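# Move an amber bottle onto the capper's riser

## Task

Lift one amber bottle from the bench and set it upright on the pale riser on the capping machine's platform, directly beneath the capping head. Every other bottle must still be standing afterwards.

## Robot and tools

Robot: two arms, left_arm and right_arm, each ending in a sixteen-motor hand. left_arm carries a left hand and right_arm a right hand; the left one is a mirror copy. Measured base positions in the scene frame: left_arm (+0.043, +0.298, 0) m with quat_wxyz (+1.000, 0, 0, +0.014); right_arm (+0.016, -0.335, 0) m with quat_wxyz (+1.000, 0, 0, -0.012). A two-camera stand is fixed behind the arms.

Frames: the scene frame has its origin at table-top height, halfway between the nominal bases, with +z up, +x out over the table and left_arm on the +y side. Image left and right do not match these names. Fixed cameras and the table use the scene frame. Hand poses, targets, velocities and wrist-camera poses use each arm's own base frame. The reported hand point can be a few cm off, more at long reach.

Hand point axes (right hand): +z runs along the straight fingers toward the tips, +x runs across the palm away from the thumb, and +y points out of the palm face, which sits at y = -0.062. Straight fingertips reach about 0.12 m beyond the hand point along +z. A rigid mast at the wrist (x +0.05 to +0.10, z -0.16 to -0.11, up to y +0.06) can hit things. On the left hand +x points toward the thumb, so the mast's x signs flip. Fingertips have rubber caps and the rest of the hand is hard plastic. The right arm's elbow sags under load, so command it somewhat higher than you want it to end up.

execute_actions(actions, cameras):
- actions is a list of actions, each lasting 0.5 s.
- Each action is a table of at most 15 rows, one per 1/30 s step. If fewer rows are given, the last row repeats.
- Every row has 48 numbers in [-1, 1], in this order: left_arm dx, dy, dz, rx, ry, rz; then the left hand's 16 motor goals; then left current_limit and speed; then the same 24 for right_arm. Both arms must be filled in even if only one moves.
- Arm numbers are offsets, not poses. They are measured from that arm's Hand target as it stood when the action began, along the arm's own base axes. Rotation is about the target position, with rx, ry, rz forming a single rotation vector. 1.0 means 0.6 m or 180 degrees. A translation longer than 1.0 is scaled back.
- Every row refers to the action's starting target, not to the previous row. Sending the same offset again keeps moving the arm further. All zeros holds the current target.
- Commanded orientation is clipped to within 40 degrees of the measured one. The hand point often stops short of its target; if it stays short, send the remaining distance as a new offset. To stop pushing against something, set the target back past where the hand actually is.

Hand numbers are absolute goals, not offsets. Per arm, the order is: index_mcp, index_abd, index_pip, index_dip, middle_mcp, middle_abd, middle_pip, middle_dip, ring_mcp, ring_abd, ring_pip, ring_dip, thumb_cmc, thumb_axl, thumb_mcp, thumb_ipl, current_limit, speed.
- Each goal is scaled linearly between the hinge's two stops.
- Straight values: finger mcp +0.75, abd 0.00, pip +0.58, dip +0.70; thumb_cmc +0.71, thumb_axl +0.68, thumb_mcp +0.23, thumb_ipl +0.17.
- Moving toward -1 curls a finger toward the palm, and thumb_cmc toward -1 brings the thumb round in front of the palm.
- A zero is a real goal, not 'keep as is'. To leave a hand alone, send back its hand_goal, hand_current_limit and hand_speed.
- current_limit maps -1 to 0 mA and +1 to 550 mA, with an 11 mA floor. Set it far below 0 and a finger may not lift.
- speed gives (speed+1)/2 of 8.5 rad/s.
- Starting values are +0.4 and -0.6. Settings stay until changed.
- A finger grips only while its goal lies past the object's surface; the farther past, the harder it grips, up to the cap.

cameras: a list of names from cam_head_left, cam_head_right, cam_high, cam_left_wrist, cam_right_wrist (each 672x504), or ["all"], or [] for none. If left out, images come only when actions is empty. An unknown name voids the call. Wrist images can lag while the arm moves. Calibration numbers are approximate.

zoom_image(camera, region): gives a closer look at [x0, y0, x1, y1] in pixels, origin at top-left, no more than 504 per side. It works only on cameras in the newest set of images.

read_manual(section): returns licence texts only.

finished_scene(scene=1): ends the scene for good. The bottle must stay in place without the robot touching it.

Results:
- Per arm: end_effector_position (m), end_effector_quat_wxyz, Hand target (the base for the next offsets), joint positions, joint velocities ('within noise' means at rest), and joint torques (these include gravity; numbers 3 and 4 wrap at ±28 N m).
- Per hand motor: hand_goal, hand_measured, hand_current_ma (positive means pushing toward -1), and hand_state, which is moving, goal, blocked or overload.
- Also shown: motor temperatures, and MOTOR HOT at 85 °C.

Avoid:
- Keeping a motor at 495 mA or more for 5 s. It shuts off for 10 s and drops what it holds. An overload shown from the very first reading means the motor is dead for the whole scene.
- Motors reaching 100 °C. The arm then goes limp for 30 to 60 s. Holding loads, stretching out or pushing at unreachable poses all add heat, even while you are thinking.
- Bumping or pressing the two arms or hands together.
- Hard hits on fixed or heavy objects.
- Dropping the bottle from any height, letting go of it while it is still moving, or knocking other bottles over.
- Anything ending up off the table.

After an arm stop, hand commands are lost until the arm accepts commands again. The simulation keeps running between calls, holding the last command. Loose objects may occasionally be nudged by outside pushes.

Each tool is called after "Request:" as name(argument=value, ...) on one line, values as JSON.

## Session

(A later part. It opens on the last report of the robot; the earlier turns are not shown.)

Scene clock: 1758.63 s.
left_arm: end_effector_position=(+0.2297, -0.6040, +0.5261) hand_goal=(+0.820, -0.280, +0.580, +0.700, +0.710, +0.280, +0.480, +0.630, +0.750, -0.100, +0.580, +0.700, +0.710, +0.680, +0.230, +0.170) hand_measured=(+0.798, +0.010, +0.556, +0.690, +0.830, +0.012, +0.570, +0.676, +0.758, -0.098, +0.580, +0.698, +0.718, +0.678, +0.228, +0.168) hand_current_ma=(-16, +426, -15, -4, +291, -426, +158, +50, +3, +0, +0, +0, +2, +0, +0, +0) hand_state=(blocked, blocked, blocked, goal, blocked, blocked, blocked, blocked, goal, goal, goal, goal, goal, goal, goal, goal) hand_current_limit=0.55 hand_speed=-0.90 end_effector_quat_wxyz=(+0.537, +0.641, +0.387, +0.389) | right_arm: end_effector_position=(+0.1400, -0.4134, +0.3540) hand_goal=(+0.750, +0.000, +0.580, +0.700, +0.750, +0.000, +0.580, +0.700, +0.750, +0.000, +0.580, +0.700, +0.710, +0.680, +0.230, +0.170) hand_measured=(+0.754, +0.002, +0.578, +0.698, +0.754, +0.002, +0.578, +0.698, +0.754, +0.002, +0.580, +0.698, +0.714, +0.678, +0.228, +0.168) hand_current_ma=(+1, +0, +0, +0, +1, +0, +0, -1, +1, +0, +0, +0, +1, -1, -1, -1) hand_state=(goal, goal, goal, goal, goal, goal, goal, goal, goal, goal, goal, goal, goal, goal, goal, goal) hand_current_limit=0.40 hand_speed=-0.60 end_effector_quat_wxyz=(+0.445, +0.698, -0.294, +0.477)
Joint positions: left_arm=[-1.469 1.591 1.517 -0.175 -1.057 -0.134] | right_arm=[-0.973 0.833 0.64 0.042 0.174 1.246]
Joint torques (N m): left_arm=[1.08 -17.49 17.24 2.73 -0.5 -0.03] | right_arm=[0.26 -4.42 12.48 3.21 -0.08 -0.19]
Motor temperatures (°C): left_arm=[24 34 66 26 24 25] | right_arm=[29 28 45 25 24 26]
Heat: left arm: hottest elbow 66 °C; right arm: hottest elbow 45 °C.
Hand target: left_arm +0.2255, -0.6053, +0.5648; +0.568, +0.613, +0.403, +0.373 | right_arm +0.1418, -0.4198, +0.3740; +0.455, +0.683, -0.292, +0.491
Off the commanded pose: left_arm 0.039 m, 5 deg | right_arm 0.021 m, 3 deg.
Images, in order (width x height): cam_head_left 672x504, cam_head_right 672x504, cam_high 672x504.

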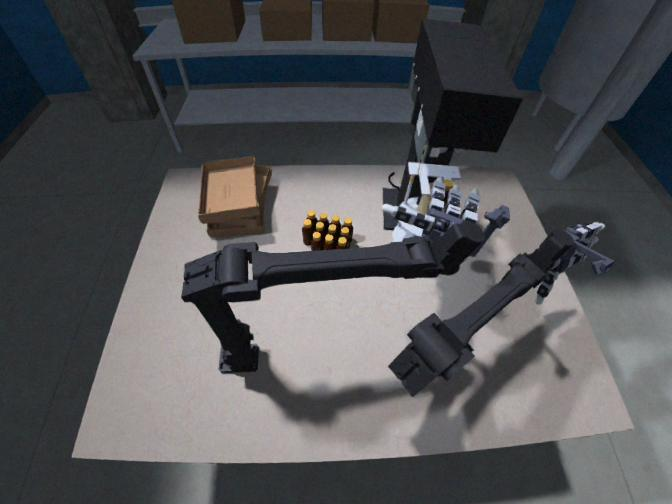

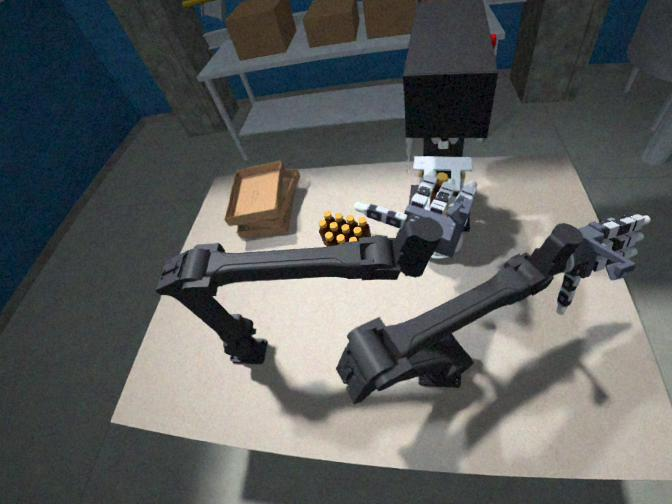

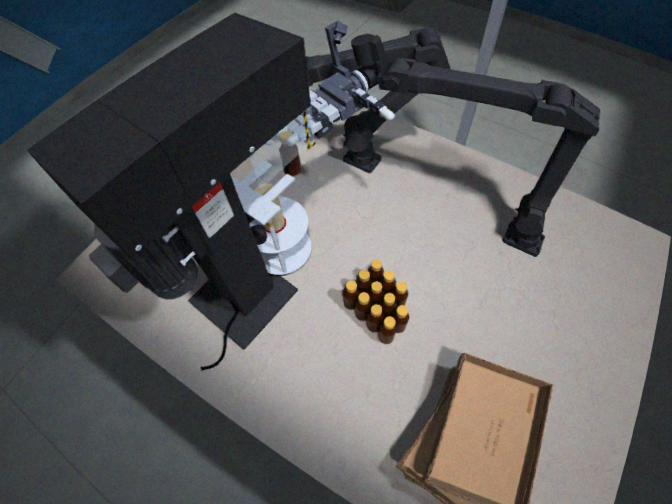

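Request:
execute_actions(actions=[[[0,0,0.025,0,0,0,0.82,-0.28,0.58,0.7,0.71,0.28,0.48,0.63,0.75,-0.1,0.58,0.7,0.71,0.68,0.23,0.17,0.55,-0.9,0,0,0,0,0,0,0.75,0,0.58,0.7,0.75,0,0.58,0.7,0.75,0,0.58,0.7,0.71,0.68,0.23,0.17,0.4,-0.6]]], cameras=["cam_head_left","cam_head_right","cam_high"])

Request:
zoom_image(camera="cam_high", region=[240, 130, 320, 210])

Request:
zoom_image(camera="cam_head_right", region=[405, 150, 475, 220])

Scene clock: 1851.27 s.
left_arm: end_effector_position=(+0.2295, -0.6038, +0.5379) hand_goal=(+0.820, -0.280, +0.580, +0.700, +0.710, +0.280, +0.480, +0.630, +0.750, -0.100, +0.580, +0.700, +0.710, +0.680, +0.230, +0.170) hand_measured=(+0.798, +0.010, +0.556, +0.690, +0.830, +0.012, +0.570, +0.676, +0.758, -0.098, +0.580, +0.698, +0.718, +0.678, +0.228, +0.168) hand_current_ma=(-16, +426, -15, -4, +291, -426, +158, +50, +3, +0, +0, +0, +2, +0, +0, +0) hand_state=(blocked, blocked, blocked, goal, blocked, blocked, blocked, blocked, goal, goal, goal, goal, goal, goal, goal, goal) hand_current_limit=0.55 hand_speed=-0.90 end_effector_quat_wxyz=(+0.542, +0.636, +0.390, +0.387) | right_arm: end_effector_position=(+0.1400, -0.4134, +0.3540) hand_goal=(+0.750, +0.000, +0.580, +0.700, +0.750, +0.000, +0.580, +0.700, +0.750, +0.000, +0.580, +0.700, +0.710, +0.680, +0.230, +0.170) hand_measured=(+0.754, +0.002, +0.578, +0.698, +0.754, +0.002, +0.578, +0.698, +0.754, +0.002, +0.580, +0.698, +0.714, +0.678, +0.228, +0.168) hand_current_ma=(+1, +0, +0, +0, +1, +0, +0, -1, +1, +0, +0, +0, +1, -1, -1, -1) hand_state=(goal, goal, goal, goal, goal, goal, goal, goal, goal, goal, goal, goal, goal, goal, goal, goal) hand_current_limit=0.40 hand_speed=-0.60 end_effector_quat_wxyz=(+0.445, +0.698, -0.294, +0.477)
Joint positions: left_arm=[-1.47 1.591 1.542 -0.184 -1.057 -0.134] | right_arm=[-0.973 0.833 0.64 0.042 0.174 1.246]
Joint torques (N m): left_arm=[1.08 -17.73 18.19 1.77 -0.48 0] | right_arm=[0.5 -4.42 12.37 3.18 -0.08 -0.18]
Motor temperatures (°C): left_arm=[24 33 67 26 24 25] | right_arm=[29 28 46 25 24 26]
Heat: left arm: hottest elbow 67 °C; right arm: hottest elbow 46 °C.
Hand target: left_arm +0.2253, -0.6054, +0.5799; +0.568, +0.613, +0.403, +0.373 | right_arm +0.1418, -0.4198, +0.3740; +0.455, +0.683, -0.292, +0.491
Off the commanded pose: left_arm 0.042 m, 5 deg | right_arm 0.021 m, 3 deg.
Images, in order (width x height): cam_head_left 672x504, cam_head_right 672x504, cam_high 672x504.

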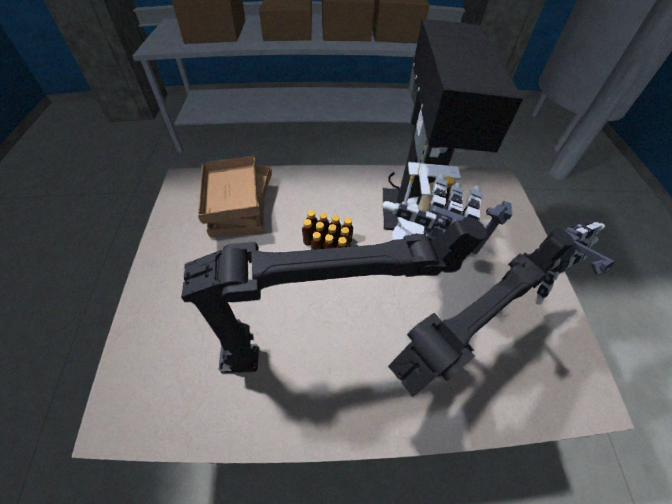

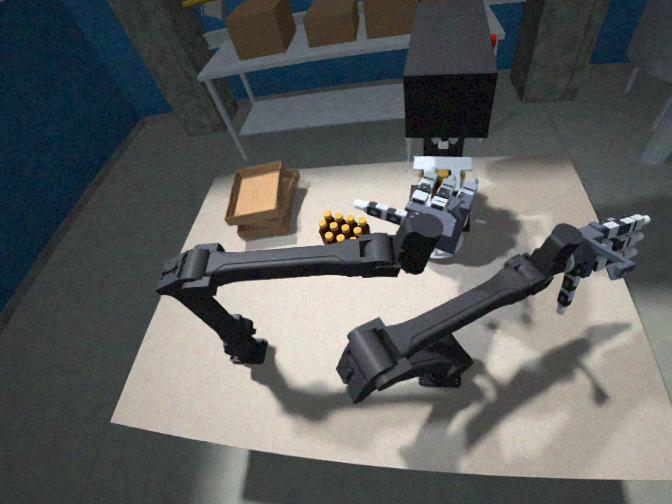

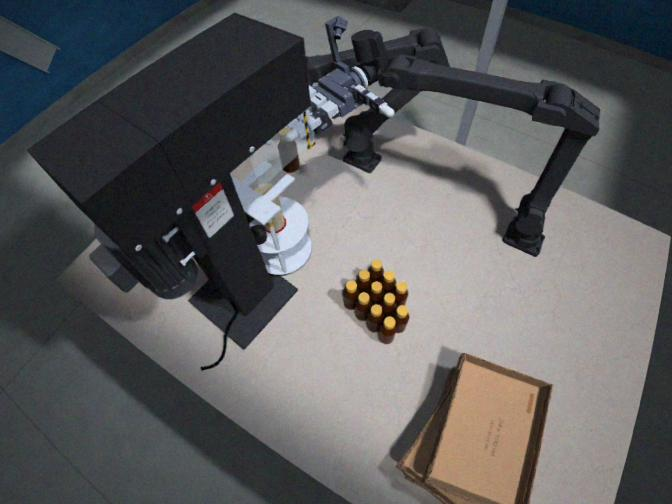

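Scaled by 6.300 from the camera's 672x504 image, which has a finer 960x720 frame.

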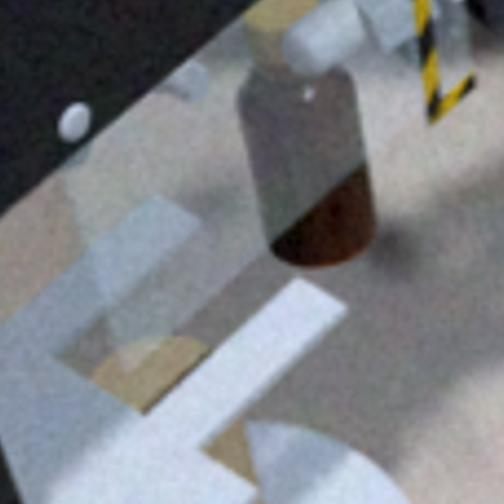

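Scaled by 7.200 from the camera's 672x504 image, which has a finer 960x720 frame.

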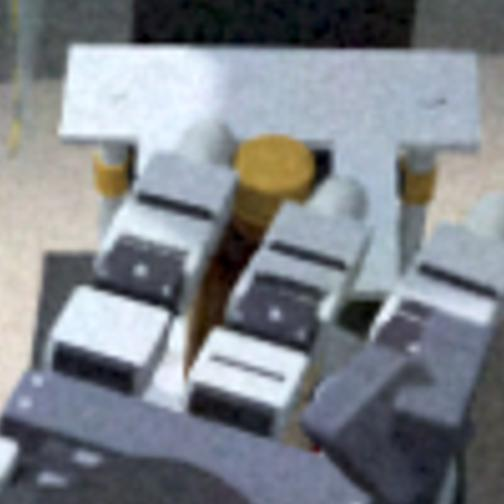

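Request:
execute_actions(actions=[[[0.02,-0.003,0.002,0,0,0,0.82,-0.28,0.58,0.7,0.71,0.28,0.48,0.63,0.75,-0.1,0.58,0.7,0.71,0.68,0.23,0.17,0.55,-0.9,0,0,0,0,0,0,0.75,0,0.58,0.7,0.75,0,0.58,0.7,0.75,0,0.58,0.7,0.71,0.68,0.23,0.17,0.4,-0.6]],[[0.026,-0.0037,0.002,0,0,0,0.82,-0.28,0.58,0.7,0.71,0.28,0.48,0.63,0.75,-0.1,0.58,0.7,0.71,0.68,0.23,0.17,0.55,-0.9,0,0,0,0,0,0,0.75,0,0.58,0.7,0.75,0,0.58,0.7,0.75,0,0.58,0.7,0.71,0.68,0.23,0.17,0.4,-0.6]],[[0.02,-0.003,0.002,0,0,0,0.82,-0.28,0.58,0.7,0.71,0.28,0.48,0.63,0.75,-0.1,0.58,0.7,0.71,0.68,0.23,0.17,0.55,-0.9,0,0,0,0,0,0,0.75,0,0.58,0.7,0.75,0,0.58,0.7,0.75,0,0.58,0.7,0.71,0.68,0.23,0.17,0.4,-0.6]]], cameras=["cam_head_left","cam_head_right","cam_high","cam_left_wrist"])

Request:
zoom_image(camera="cam_high", region=[240, 130, 320, 210])

Request:
zoom_image(camera="cam_head_right", region=[405, 150, 475, 220])

Request:
zoom_image(camera="cam_head_left", region=[405, 150, 475, 220])

Scene clock: 1869.27 s.
left_arm: end_effector_position=(+0.2599, -0.6092, +0.5414) hand_goal=(+0.820, -0.280, +0.580, +0.700, +0.710, +0.280, +0.480, +0.630, +0.750, -0.100, +0.580, +0.700, +0.710, +0.680, +0.230, +0.170) hand_measured=(+0.796, +0.010, +0.556, +0.690, +0.830, +0.012, +0.570, +0.676, +0.758, -0.098, +0.580, +0.698, +0.718, +0.678, +0.228, +0.168) hand_current_ma=(-17, +426, -15, -4, +291, -426, +158, +50, +3, +0, +0, +0, +2, +0, +0, +0) hand_state=(blocked, blocked, blocked, goal, blocked, blocked, blocked, blocked, goal, goal, goal, goal, goal, goal, goal, goal) hand_current_limit=0.55 hand_speed=-0.90 end_effector_quat_wxyz=(+0.546, +0.635, +0.394, +0.379) | right_arm: end_effector_position=(+0.1400, -0.4134, +0.3540) hand_goal=(+0.750, +0.000, +0.580, +0.700, +0.750, +0.000, +0.580, +0.700, +0.750, +0.000, +0.580, +0.700, +0.710, +0.680, +0.230, +0.170) hand_measured=(+0.754, +0.002, +0.578, +0.698, +0.754, +0.002, +0.578, +0.698, +0.754, +0.002, +0.580, +0.698, +0.714, +0.678, +0.228, +0.168) hand_current_ma=(+1, +0, +0, +0, +1, +0, +0, -1, +1, +0, +0, +0, +1, -1, -1, -1) hand_state=(goal, goal, goal, goal, goal, goal, goal, goal, goal, goal, goal, goal, goal, goal, goal, goal) hand_current_limit=0.40 hand_speed=-0.60 end_effector_quat_wxyz=(+0.445, +0.698, -0.294, +0.477)
Joint positions: left_arm=[-1.417 1.614 1.579 -0.184 -0.998 -0.134] | right_arm=[-0.973 0.833 0.64 0.042 0.174 1.246]
Joint torques (N m): left_arm=[2.49 -18.02 18.5 2 -0.14 0.21] | right_arm=[0.32 -4.66 12.41 3.28 -0.1 -0.18]
Motor temperatures (°C): left_arm=[24 33 75 26 24 25] | right_arm=[29 28 46 25 24 26]
Heat: left arm: hottest elbow 75 °C; right arm: hottest elbow 46 °C.
Hand target: left_arm +0.2649, -0.6112, +0.5835; +0.568, +0.613, +0.403, +0.373 | right_arm +0.1418, -0.4198, +0.3740; +0.455, +0.683, -0.292, +0.491
Off the commanded pose: left_arm 0.043 m, 4 deg | right_arm 0.021 m, 3 deg.
camera_calibration:
cam_left_wrist: T_world_to_cam=[[-0.350257, -0.667285, -0.657306, 0.00908539], [-0.508739, 0.724754, -0.464668, 0.782035], [0.786451, 0.171644, -0.593324, 0.350346], [0, 0, 0, 1]] pos_world=[0.125504, -0.620855, 0.577227]
Images, in order (width x height): cam_head_left 672x504, cam_head_right 672x504, cam_high 672x504, cam_left_wrist 672x504.

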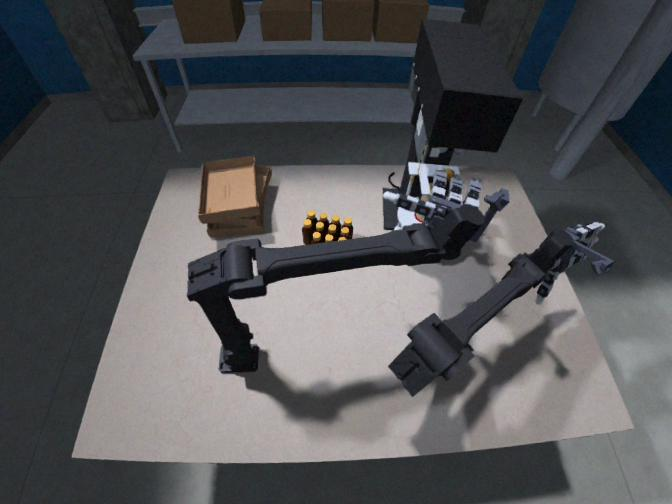

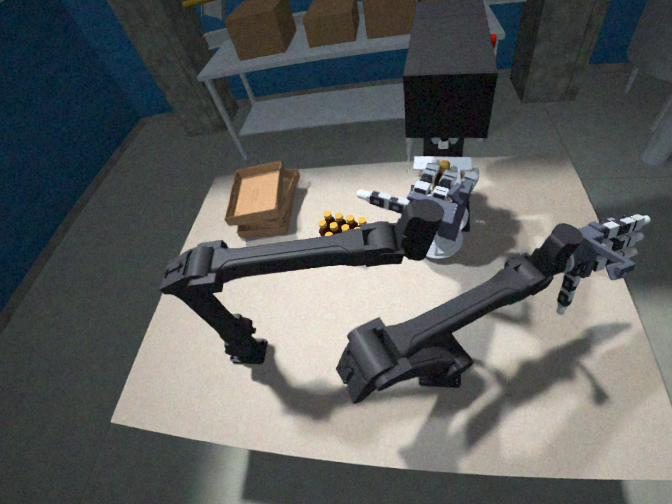

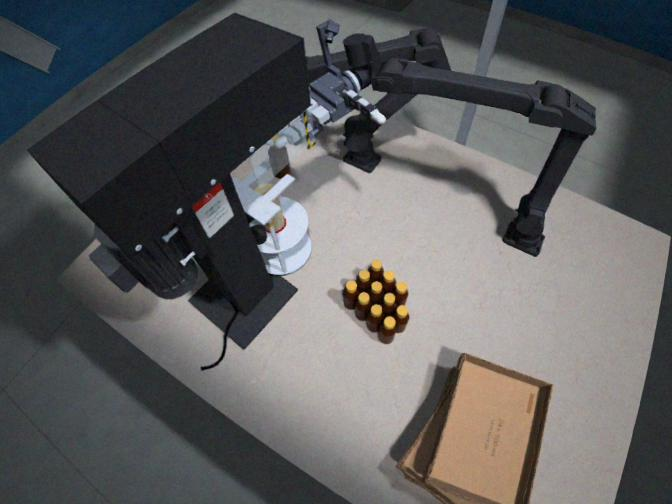

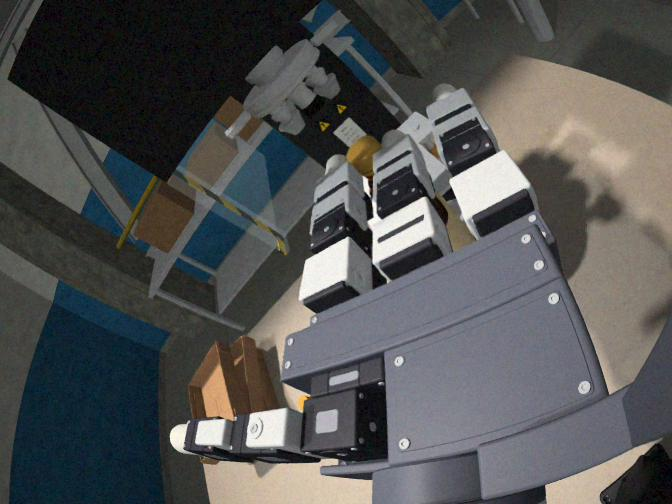

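Scaled by 6.300 from the camera's 672x504 image, which has a finer 960x720 frame.

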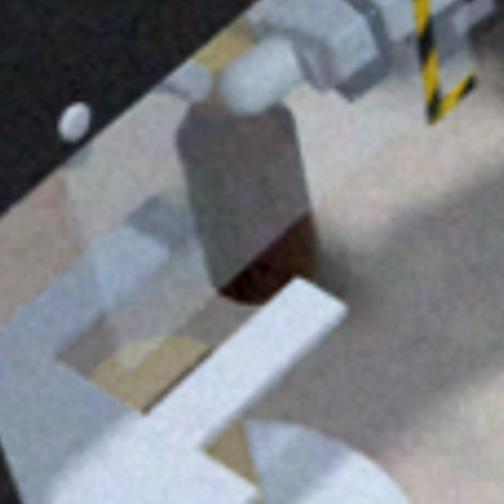

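Scaled by 7.200 from the camera's 672x504 image, which has a finer 960x720 frame.

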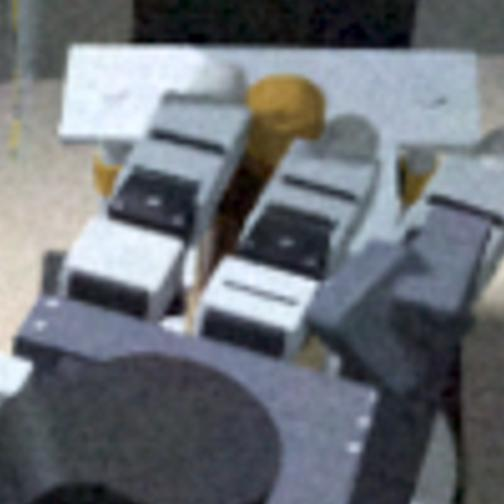

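Scaled by 7.200 from the camera's 672x504 image, which has a finer 960x720 frame.

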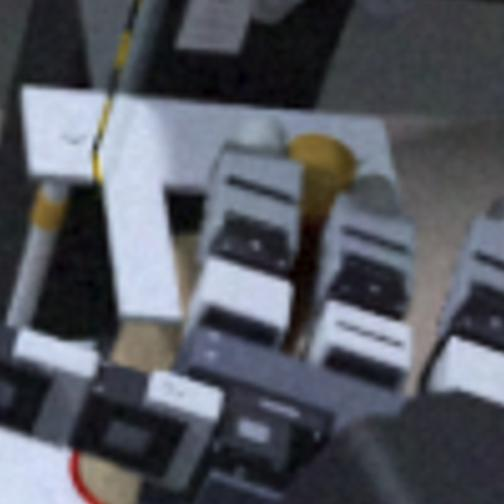

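Request:
execute_actions(actions=[[[0.03,-0.003,0,0,0,0,0.82,-0.28,0.58,0.7,0.71,0.28,0.48,0.63,0.75,-0.1,0.58,0.7,0.71,0.68,0.23,0.17,0.55,-0.9,0,0,0,0,0,0,0.75,0,0.58,0.7,0.75,0,0.58,0.7,0.75,0,0.58,0.7,0.71,0.68,0.23,0.17,0.4,-0.6]],[[0.036,-0.0033,0,0,0,0,0.82,-0.28,0.58,0.7,0.71,0.28,0.48,0.63,0.75,-0.1,0.58,0.7,0.71,0.68,0.23,0.17,0.55,-0.9,0,0,0,0,0,0,0.75,0,0.58,0.7,0.75,0,0.58,0.7,0.75,0,0.58,0.7,0.71,0.68,0.23,0.17,0.4,-0.6]],[[0.03,-0.003,0,0,0,0,0.82,-0.28,0.58,0.7,0.71,0.28,0.48,0.63,0.75,-0.1,0.58,0.7,0.71,0.68,0.23,0.17,0.55,-0.9,0,0,0,0,0,0,0.75,0,0.58,0.7,0.75,0,0.58,0.7,0.75,0,0.58,0.7,0.71,0.68,0.23,0.17,0.4,-0.6]]], cameras=["cam_head_left","cam_head_right","cam_high","cam_left_wrist"])

Request:
zoom_image(camera="cam_high", region=[230, 120, 310, 200])

Request:
zoom_image(camera="cam_head_right", region=[405, 150, 475, 220])

Request:
zoom_image(camera="cam_head_left", region=[405, 150, 475, 220])

Scene clock: 1887.53 s.
left_arm: end_effector_position=(+0.3187, -0.6145, +0.5366) hand_goal=(+0.820, -0.280, +0.580, +0.700, +0.710, +0.280, +0.480, +0.630, +0.750, -0.100, +0.580, +0.700, +0.710, +0.680, +0.230, +0.170) hand_measured=(+0.798, +0.010, +0.558, +0.690, +0.830, +0.012, +0.570, +0.674, +0.758, -0.098, +0.580, +0.698, +0.718, +0.678, +0.228, +0.168) hand_current_ma=(-16, +426, -14, -4, +291, -426, +158, +47, +3, +0, +0, +0, +2, +0, +0, +0) hand_state=(blocked, blocked, blocked, goal, blocked, blocked, blocked, blocked, goal, goal, goal, goal, goal, goal, goal, goal) hand_current_limit=0.55 hand_speed=-0.90 end_effector_quat_wxyz=(+0.541, +0.638, +0.398, +0.376) | right_arm: end_effector_position=(+0.1400, -0.4134, +0.3540) hand_goal=(+0.750, +0.000, +0.580, +0.700, +0.750, +0.000, +0.580, +0.700, +0.750, +0.000, +0.580, +0.700, +0.710, +0.680, +0.230, +0.170) hand_measured=(+0.754, +0.002, +0.578, +0.698, +0.754, +0.002, +0.578, +0.698, +0.754, +0.002, +0.580, +0.698, +0.714, +0.678, +0.228, +0.168) hand_current_ma=(+1, +0, +0, +0, +1, +0, +0, -1, +1, +0, +0, +0, +1, -1, -1, -1) hand_state=(goal, goal, goal, goal, goal, goal, goal, goal, goal, goal, goal, goal, goal, goal, goal, goal) hand_current_limit=0.40 hand_speed=-0.60 end_effector_quat_wxyz=(+0.445, +0.698, -0.294, +0.477)
Joint positions: left_arm=[-1.32 1.659 1.629 -0.184 -0.903 -0.12] | right_arm=[-0.973 0.833 0.64 0.042 0.174 1.246]
Joint torques (N m): left_arm=[2.26 -18.9 18.59 2.47 -0.14 0.29] | right_arm=[0.32 -4.25 12.41 3.22 -0.09 -0.18]
Motor temperatures (°C): left_arm=[24 33 73 26 24 25] | right_arm=[29 28 46 25 24 26]
Heat: left arm: hottest elbow 73 °C; right arm: hottest elbow 46 °C.
Hand target: left_arm +0.3226, -0.6167, +0.5836; +0.568, +0.613, +0.403, +0.373 | right_arm +0.1418, -0.4198, +0.3740; +0.455, +0.683, -0.292, +0.491
Off the commanded pose: left_arm 0.047 m, 4 deg | right_arm 0.021 m, 3 deg.
camera_calibration:
cam_left_wrist: T_world_to_cam=[[-0.356706, -0.665473, -0.655673, 0.0253795], [-0.517425, 0.725093, -0.454436, 0.811094], [0.777838, 0.177161, -0.602977, 0.313458], [0, 0, 0, 1]] pos_world=[0.184914, -0.626762, 0.574239]
Images, in order (width x height): cam_head_left 672x504, cam_head_right 672x504, cam_high 672x504, cam_left_wrist 672x504.

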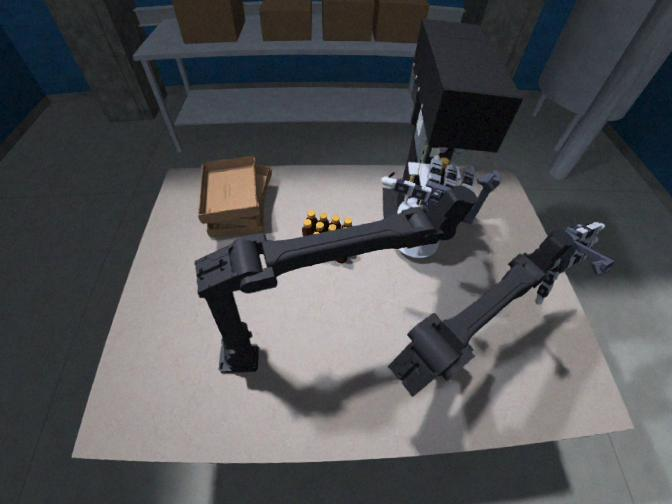

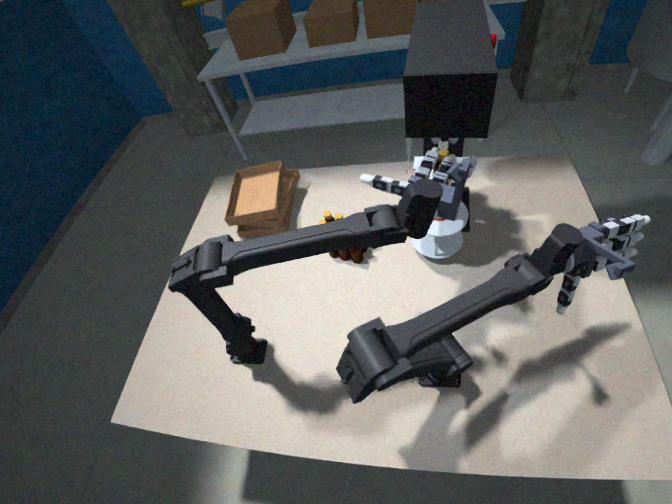

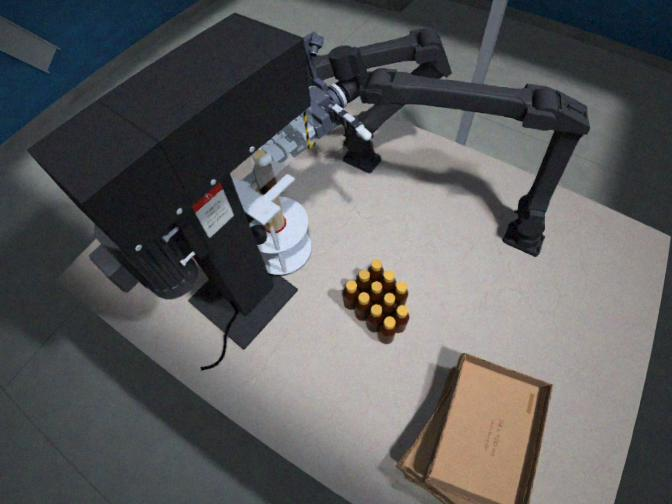

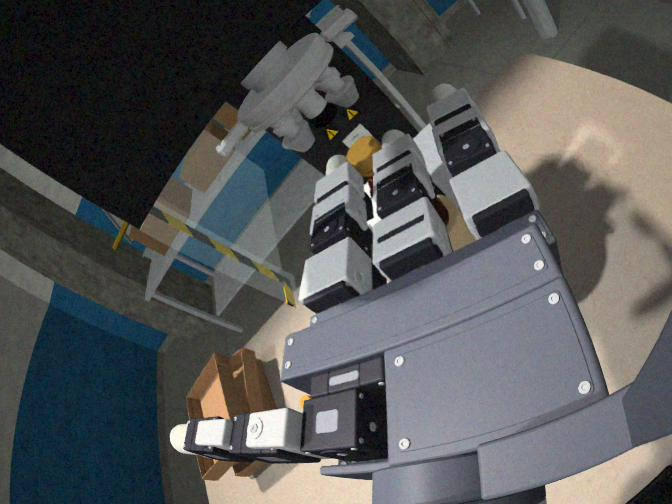

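Scaled by 6.300 from the camera's 672x504 image, which has a finer 960x720 frame.

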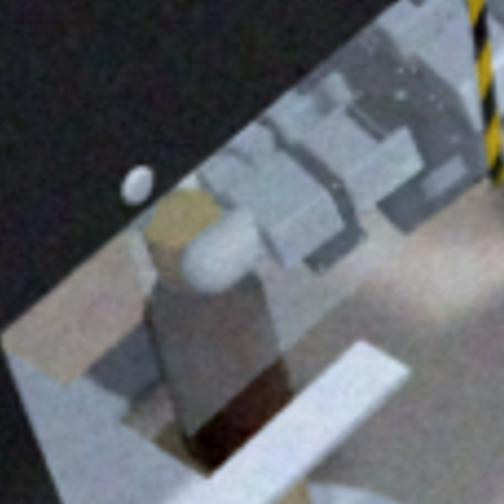

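Scaled by 7.200 from the camera's 672x504 image, which has a finer 960x720 frame.

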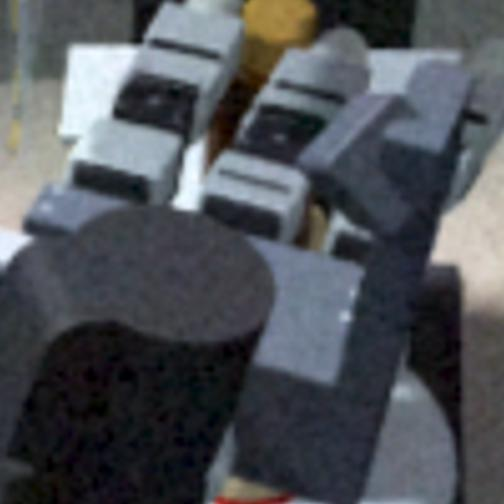

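Scaled by 7.200 from the camera's 672x504 image, which has a finer 960x720 frame.

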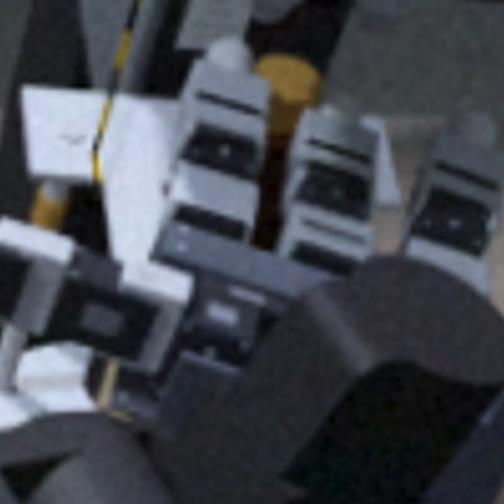

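Request:
zoom_image(camera="cam_head_right", region=[415, 130, 475, 190])

Request:
zoom_image(camera="cam_left_wrist", region=[320, 100, 480, 260])

Request:
zoom_image(camera="cam_high", region=[240, 160, 290, 210])

Scaled by 8.400 from the camera's 672x504 image, which has a finer 960x720 frame.

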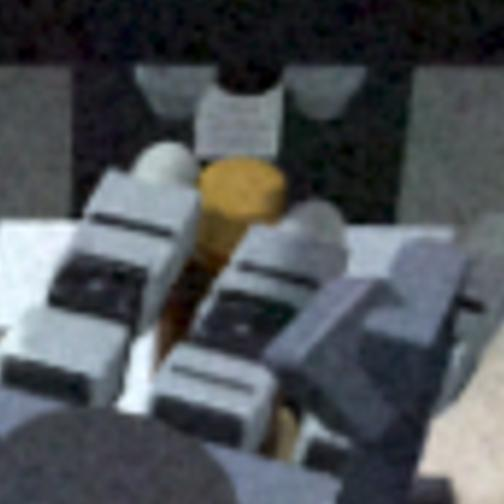

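Scaled by 3.150 from the camera's 672x504 image, which has a finer 960x720 frame.

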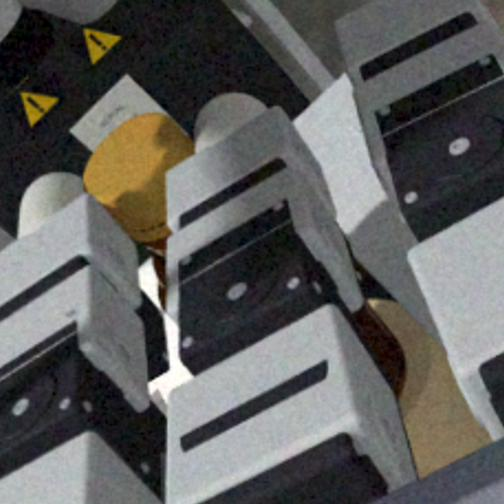

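Scaled by 10.080 from the camera's 672x504 image, which has a finer 960x720 frame.

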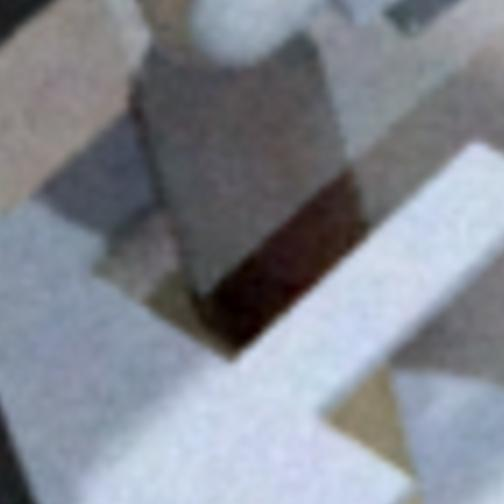

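Request:
execute_actions(actions=[[[0.0065,-0.006,-0.008,0,0,0,0.82,-0.28,0.58,0.7,0.71,0.28,0.48,0.63,0.75,-0.1,0.58,0.7,0.71,0.68,0.23,0.17,0.55,-0.9,0,0,0,0,0,0,0.75,0,0.58,0.7,0.75,0,0.58,0.7,0.75,0,0.58,0.7,0.71,0.68,0.23,0.17,0.4,-0.6]],[[0,0,-0.01,0,0,0,0.82,-0.28,0.58,0.7,0.71,0.28,0.48,0.63,0.75,-0.1,0.58,0.7,0.71,0.68,0.23,0.17,0.55,-0.9,0,0,0,0,0,0,0.75,0,0.58,0.7,0.75,0,0.58,0.7,0.75,0,0.58,0.7,0.71,0.68,0.23,0.17,0.4,-0.6]]], cameras=["cam_head_left","cam_head_right","cam_high","cam_left_wrist"])

Request:
zoom_image(camera="cam_high", region=[240, 160, 290, 210])

Request:
zoom_image(camera="cam_left_wrist", region=[320, 100, 480, 260])

Scene clock: 1929.30 s.
left_arm: end_effector_position=(+0.3206, -0.6203, +0.5302) hand_goal=(+0.820, -0.280, +0.580, +0.700, +0.710, +0.280, +0.480, +0.630, +0.750, -0.100, +0.580, +0.700, +0.710, +0.680, +0.230, +0.170) hand_measured=(+0.798, +0.010, +0.558, +0.690, +0.830, +0.012, +0.570, +0.674, +0.758, -0.098, +0.580, +0.698, +0.718, +0.678, +0.228, +0.168) hand_current_ma=(-16, +426, -14, -4, +291, -426, +158, +47, +3, +0, +0, +0, +2, +0, +0, +0) hand_state=(blocked, blocked, blocked, goal, blocked, blocked, blocked, blocked, goal, goal, goal, goal, goal, goal, goal, goal) hand_current_limit=0.55 hand_speed=-0.90 end_effector_quat_wxyz=(+0.538, +0.642, +0.396, +0.376) | right_arm: end_effector_position=(+0.1400, -0.4134, +0.3540) hand_goal=(+0.750, +0.000, +0.580, +0.700, +0.750, +0.000, +0.580, +0.700, +0.750, +0.000, +0.580, +0.700, +0.710, +0.680, +0.230, +0.170) hand_measured=(+0.754, +0.002, +0.578, +0.698, +0.754, +0.002, +0.578, +0.698, +0.754, +0.002, +0.580, +0.698, +0.714, +0.678, +0.228, +0.168) hand_current_ma=(+1, +0, +0, +0, +1, +0, +0, -1, +1, +0, +0, +0, +1, -1, -1, -1) hand_state=(goal, goal, goal, goal, goal, goal, goal, goal, goal, goal, goal, goal, goal, goal, goal, goal) hand_current_limit=0.40 hand_speed=-0.60 end_effector_quat_wxyz=(+0.445, +0.698, -0.294, +0.477)
Joint positions: left_arm=[-1.319 1.673 1.634 -0.184 -0.899 -0.119] | right_arm=[-0.973 0.833 0.64 0.042 0.174 1.246]
Joint torques (N m): left_arm=[2.49 -19.19 17.44 3.29 -0.14 0.28] | right_arm=[0.5 -4.31 12.41 3.19 -0.09 -0.19]
Motor temperatures (°C): left_arm=[24 32 72 26 24 25] | right_arm=[29 28 46 25 24 26]
Heat: left arm: hottest elbow 72 °C; right arm: hottest elbow 46 °C.
Hand target: left_arm +0.3264, -0.6203, +0.5727; +0.568, +0.613, +0.403, +0.373 | right_arm +0.1418, -0.4198, +0.3740; +0.455, +0.683, -0.292, +0.491
Off the commanded pose: left_arm 0.043 m, 5 deg | right_arm 0.021 m, 3 deg.
camera_calibration:
cam_left_wrist: T_world_to_cam=[[-0.360868, -0.658599, -0.660319, 0.0259999], [-0.516295, 0.730713, -0.446652, 0.812373], [0.776668, 0.179738, -0.603723, 0.311446], [0, 0, 0, 1]] pos_world=[0.186917, -0.632467, 0.568043]
Images, in order (width x height): cam_head_left 672x504, cam_head_right 672x504, cam_high 672x504, cam_left_wrist 672x504.

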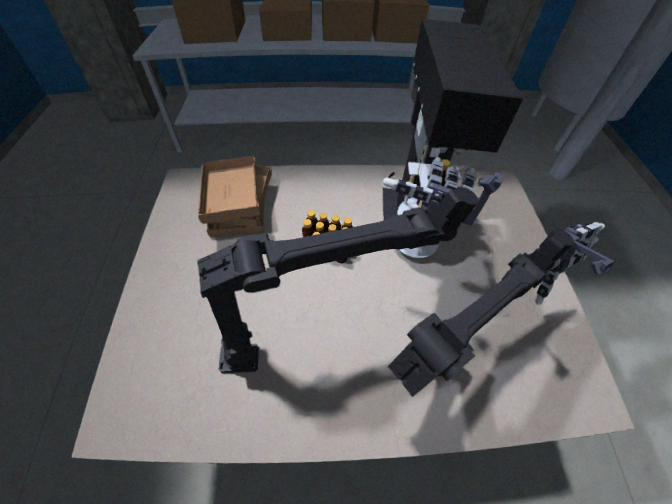

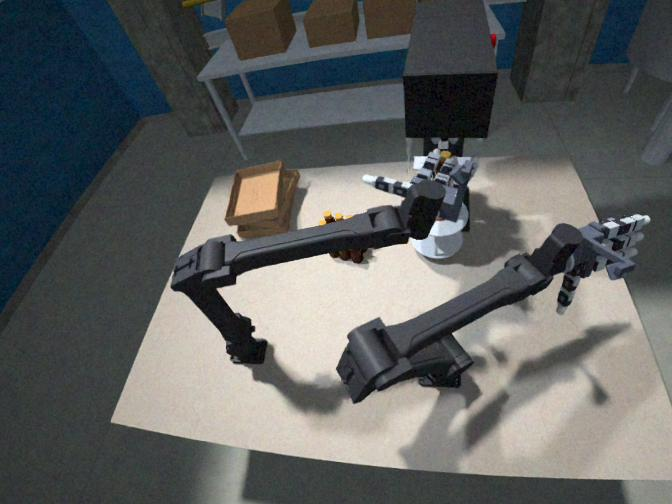

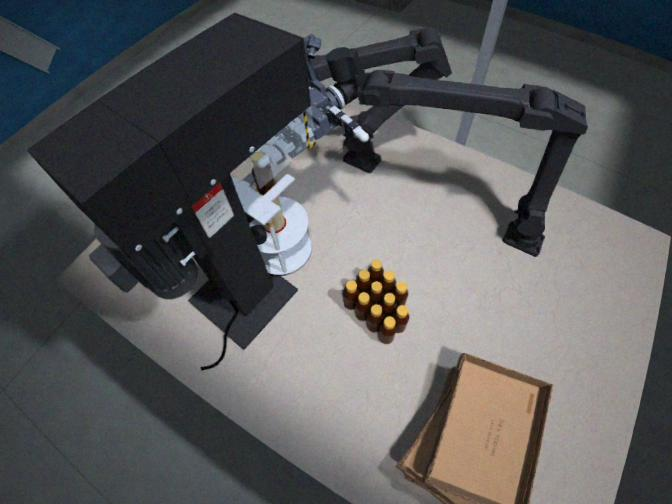

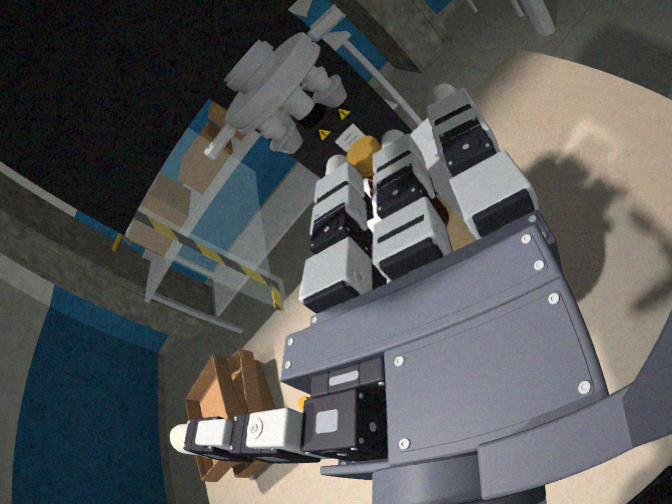

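Scaled by 10.080 from the camera's 672x504 image, which has a finer 960x720 frame.

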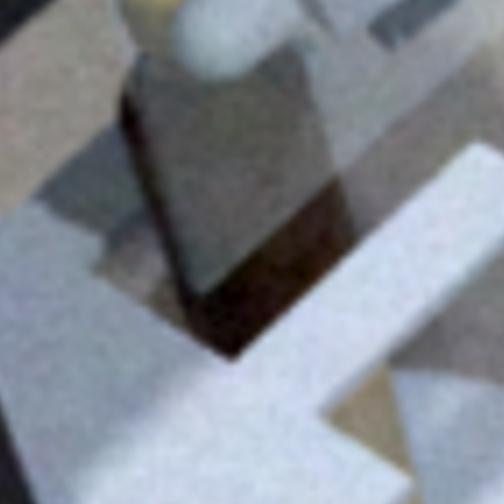

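Scaled by 3.150 from the camera's 672x504 image, which has a finer 960x720 frame.

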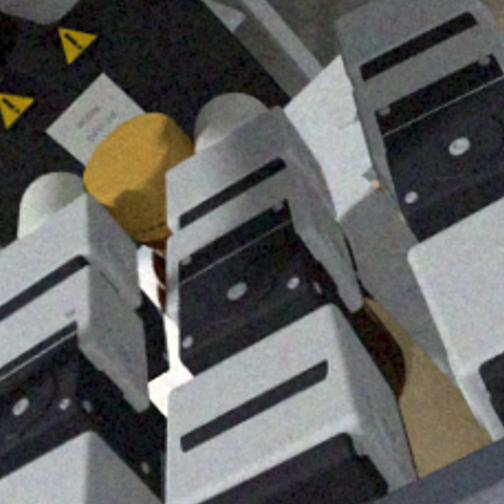

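Request:
execute_actions(actions=[[[0.009,0,-0.006,0,0,0,0.82,-0.28,0.58,0.7,0.71,0.28,0.48,0.63,0.75,-0.1,0.58,0.7,0.71,0.68,0.23,0.17,0.55,-0.9,0,0,0,0,0,0,0.75,0,0.58,0.7,0.75,0,0.58,0.7,0.75,0,0.58,0.7,0.71,0.68,0.23,0.17,0.4,-0.6]]], cameras=["cam_high","cam_left_wrist","cam_head_left"])

Request:
zoom_image(camera="cam_high", region=[240, 160, 290, 210])

Request:
zoom_image(camera="cam_left_wrist", region=[400, 160, 500, 260])

Request:
zoom_image(camera="cam_head_left", region=[405, 130, 475, 200])

Scene clock: 1956.80 s.
left_arm: end_effector_position=(+0.3261, -0.6198, +0.5290) hand_goal=(+0.820, -0.280, +0.580, +0.700, +0.710, +0.280, +0.480, +0.630, +0.750, -0.100, +0.580, +0.700, +0.710, +0.680, +0.230, +0.170) hand_measured=(+0.798, +0.010, +0.558, +0.690, +0.830, +0.012, +0.570, +0.674, +0.758, -0.098, +0.580, +0.698, +0.718, +0.678, +0.228, +0.168) hand_current_ma=(-16, +426, -14, -4, +291, -426, +158, +47, +3, +0, +0, +0, +2, +0, +0, +0) hand_state=(blocked, blocked, blocked, goal, blocked, blocked, blocked, blocked, goal, goal, goal, goal, goal, goal, goal, goal) hand_current_limit=0.55 hand_speed=-0.90 end_effector_quat_wxyz=(+0.539, +0.641, +0.397, +0.376) | right_arm: end_effector_position=(+0.1400, -0.4134, +0.3540) hand_goal=(+0.750, +0.000, +0.580, +0.700, +0.750, +0.000, +0.580, +0.700, +0.750, +0.000, +0.580, +0.700, +0.710, +0.680, +0.230, +0.170) hand_measured=(+0.754, +0.002, +0.578, +0.698, +0.754, +0.002, +0.578, +0.698, +0.754, +0.002, +0.580, +0.698, +0.714, +0.678, +0.228, +0.168) hand_current_ma=(+1, +0, +0, +0, +1, +0, +0, -1, +1, +0, +0, +0, +1, -1, -1, -1) hand_state=(goal, goal, goal, goal, goal, goal, goal, goal, goal, goal, goal, goal, goal, goal, goal, goal) hand_current_limit=0.40 hand_speed=-0.60 end_effector_quat_wxyz=(+0.445, +0.698, -0.294, +0.477)
Joint positions: left_arm=[-1.31 1.676 1.634 -0.178 -0.89 -0.118] | right_arm=[-0.973 0.833 0.64 0.042 0.174 1.246]
Joint torques (N m): left_arm=[2.55 -19.14 17.17 3.38 -0.11 0.29] | right_arm=[0.62 -4.31 12.48 3.28 -0.09 -0.19]
Motor temperatures (°C): left_arm=[24 33 72 27 23 25] | right_arm=[29 28 46 25 24 26]
Heat: left arm: hottest elbow 72 °C; right arm: hottest elbow 46 °C.
Hand target: left_arm +0.3319, -0.6203, +0.5691; +0.568, +0.613, +0.403, +0.373 | right_arm +0.1418, -0.4198, +0.3740; +0.455, +0.683, -0.292, +0.491
Off the commanded pose: left_arm 0.041 m, 5 deg | right_arm 0.021 m, 3 deg.
camera_calibration:
cam_left_wrist: T_world_to_cam=[[-0.360692, -0.660669, -0.658345, 0.0251934], [-0.517024, 0.729112, -0.448421, 0.814414], [0.776265, 0.178638, -0.604567, 0.306263], [0, 0, 0, 1]] pos_world=[0.192417, -0.631865, 0.566943]
Images, in order (width x height): cam_head_left 672x504, cam_high 672x504, cam_left_wrist 672x504.

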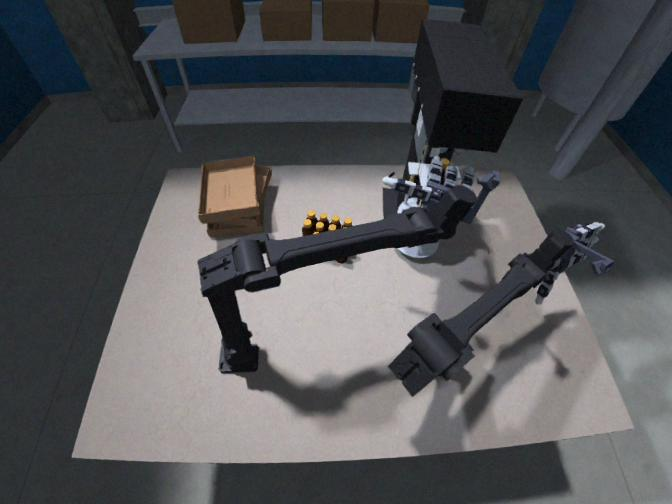

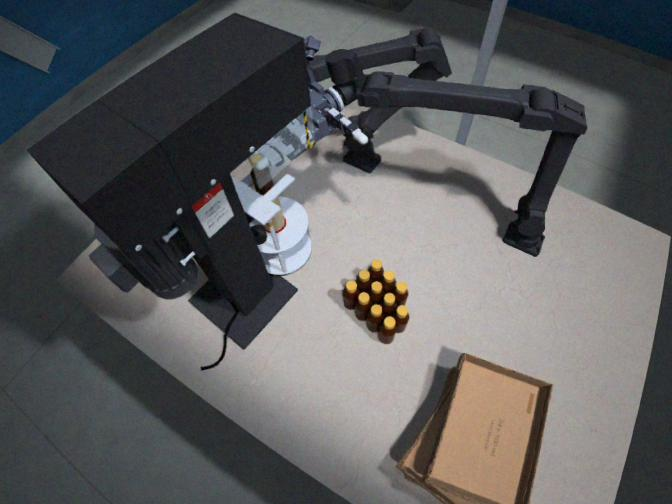

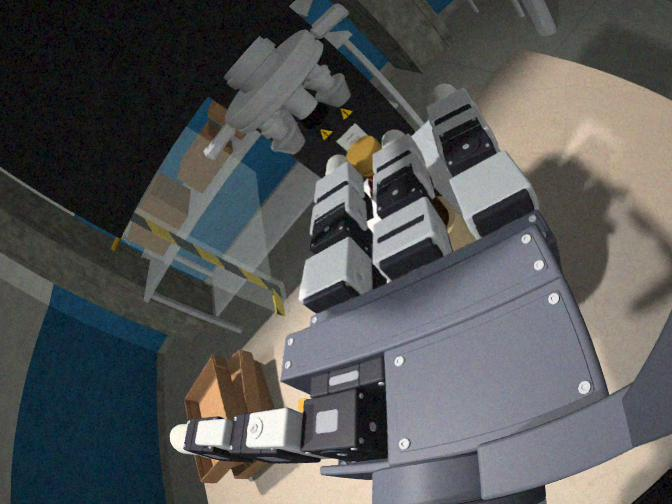

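Scaled by 10.080 from the camera's 672x504 image, which has a finer 960x720 frame.

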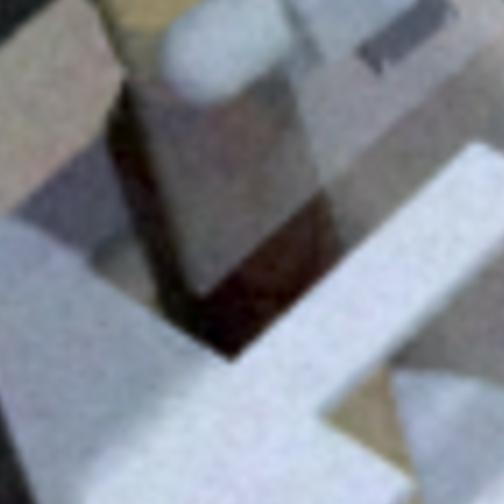

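Scaled by 5.040 from the camera's 672x504 image, which has a finer 960x720 frame.

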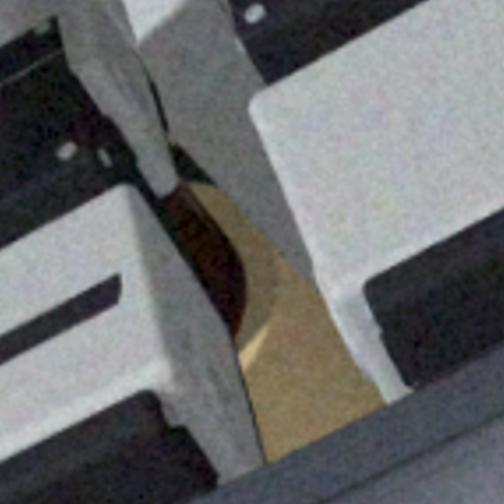

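Scaled by 7.200 from the camera's 672x504 image, which has a finer 960x720 frame.

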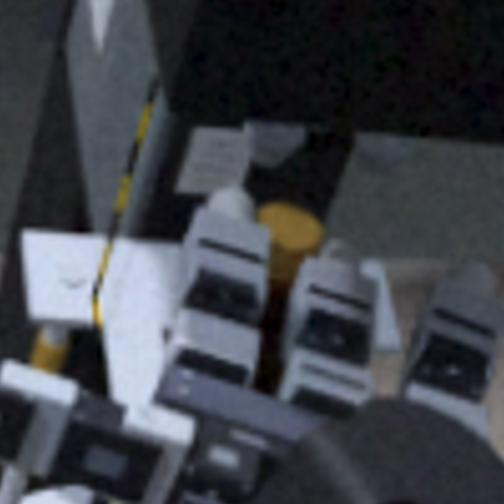

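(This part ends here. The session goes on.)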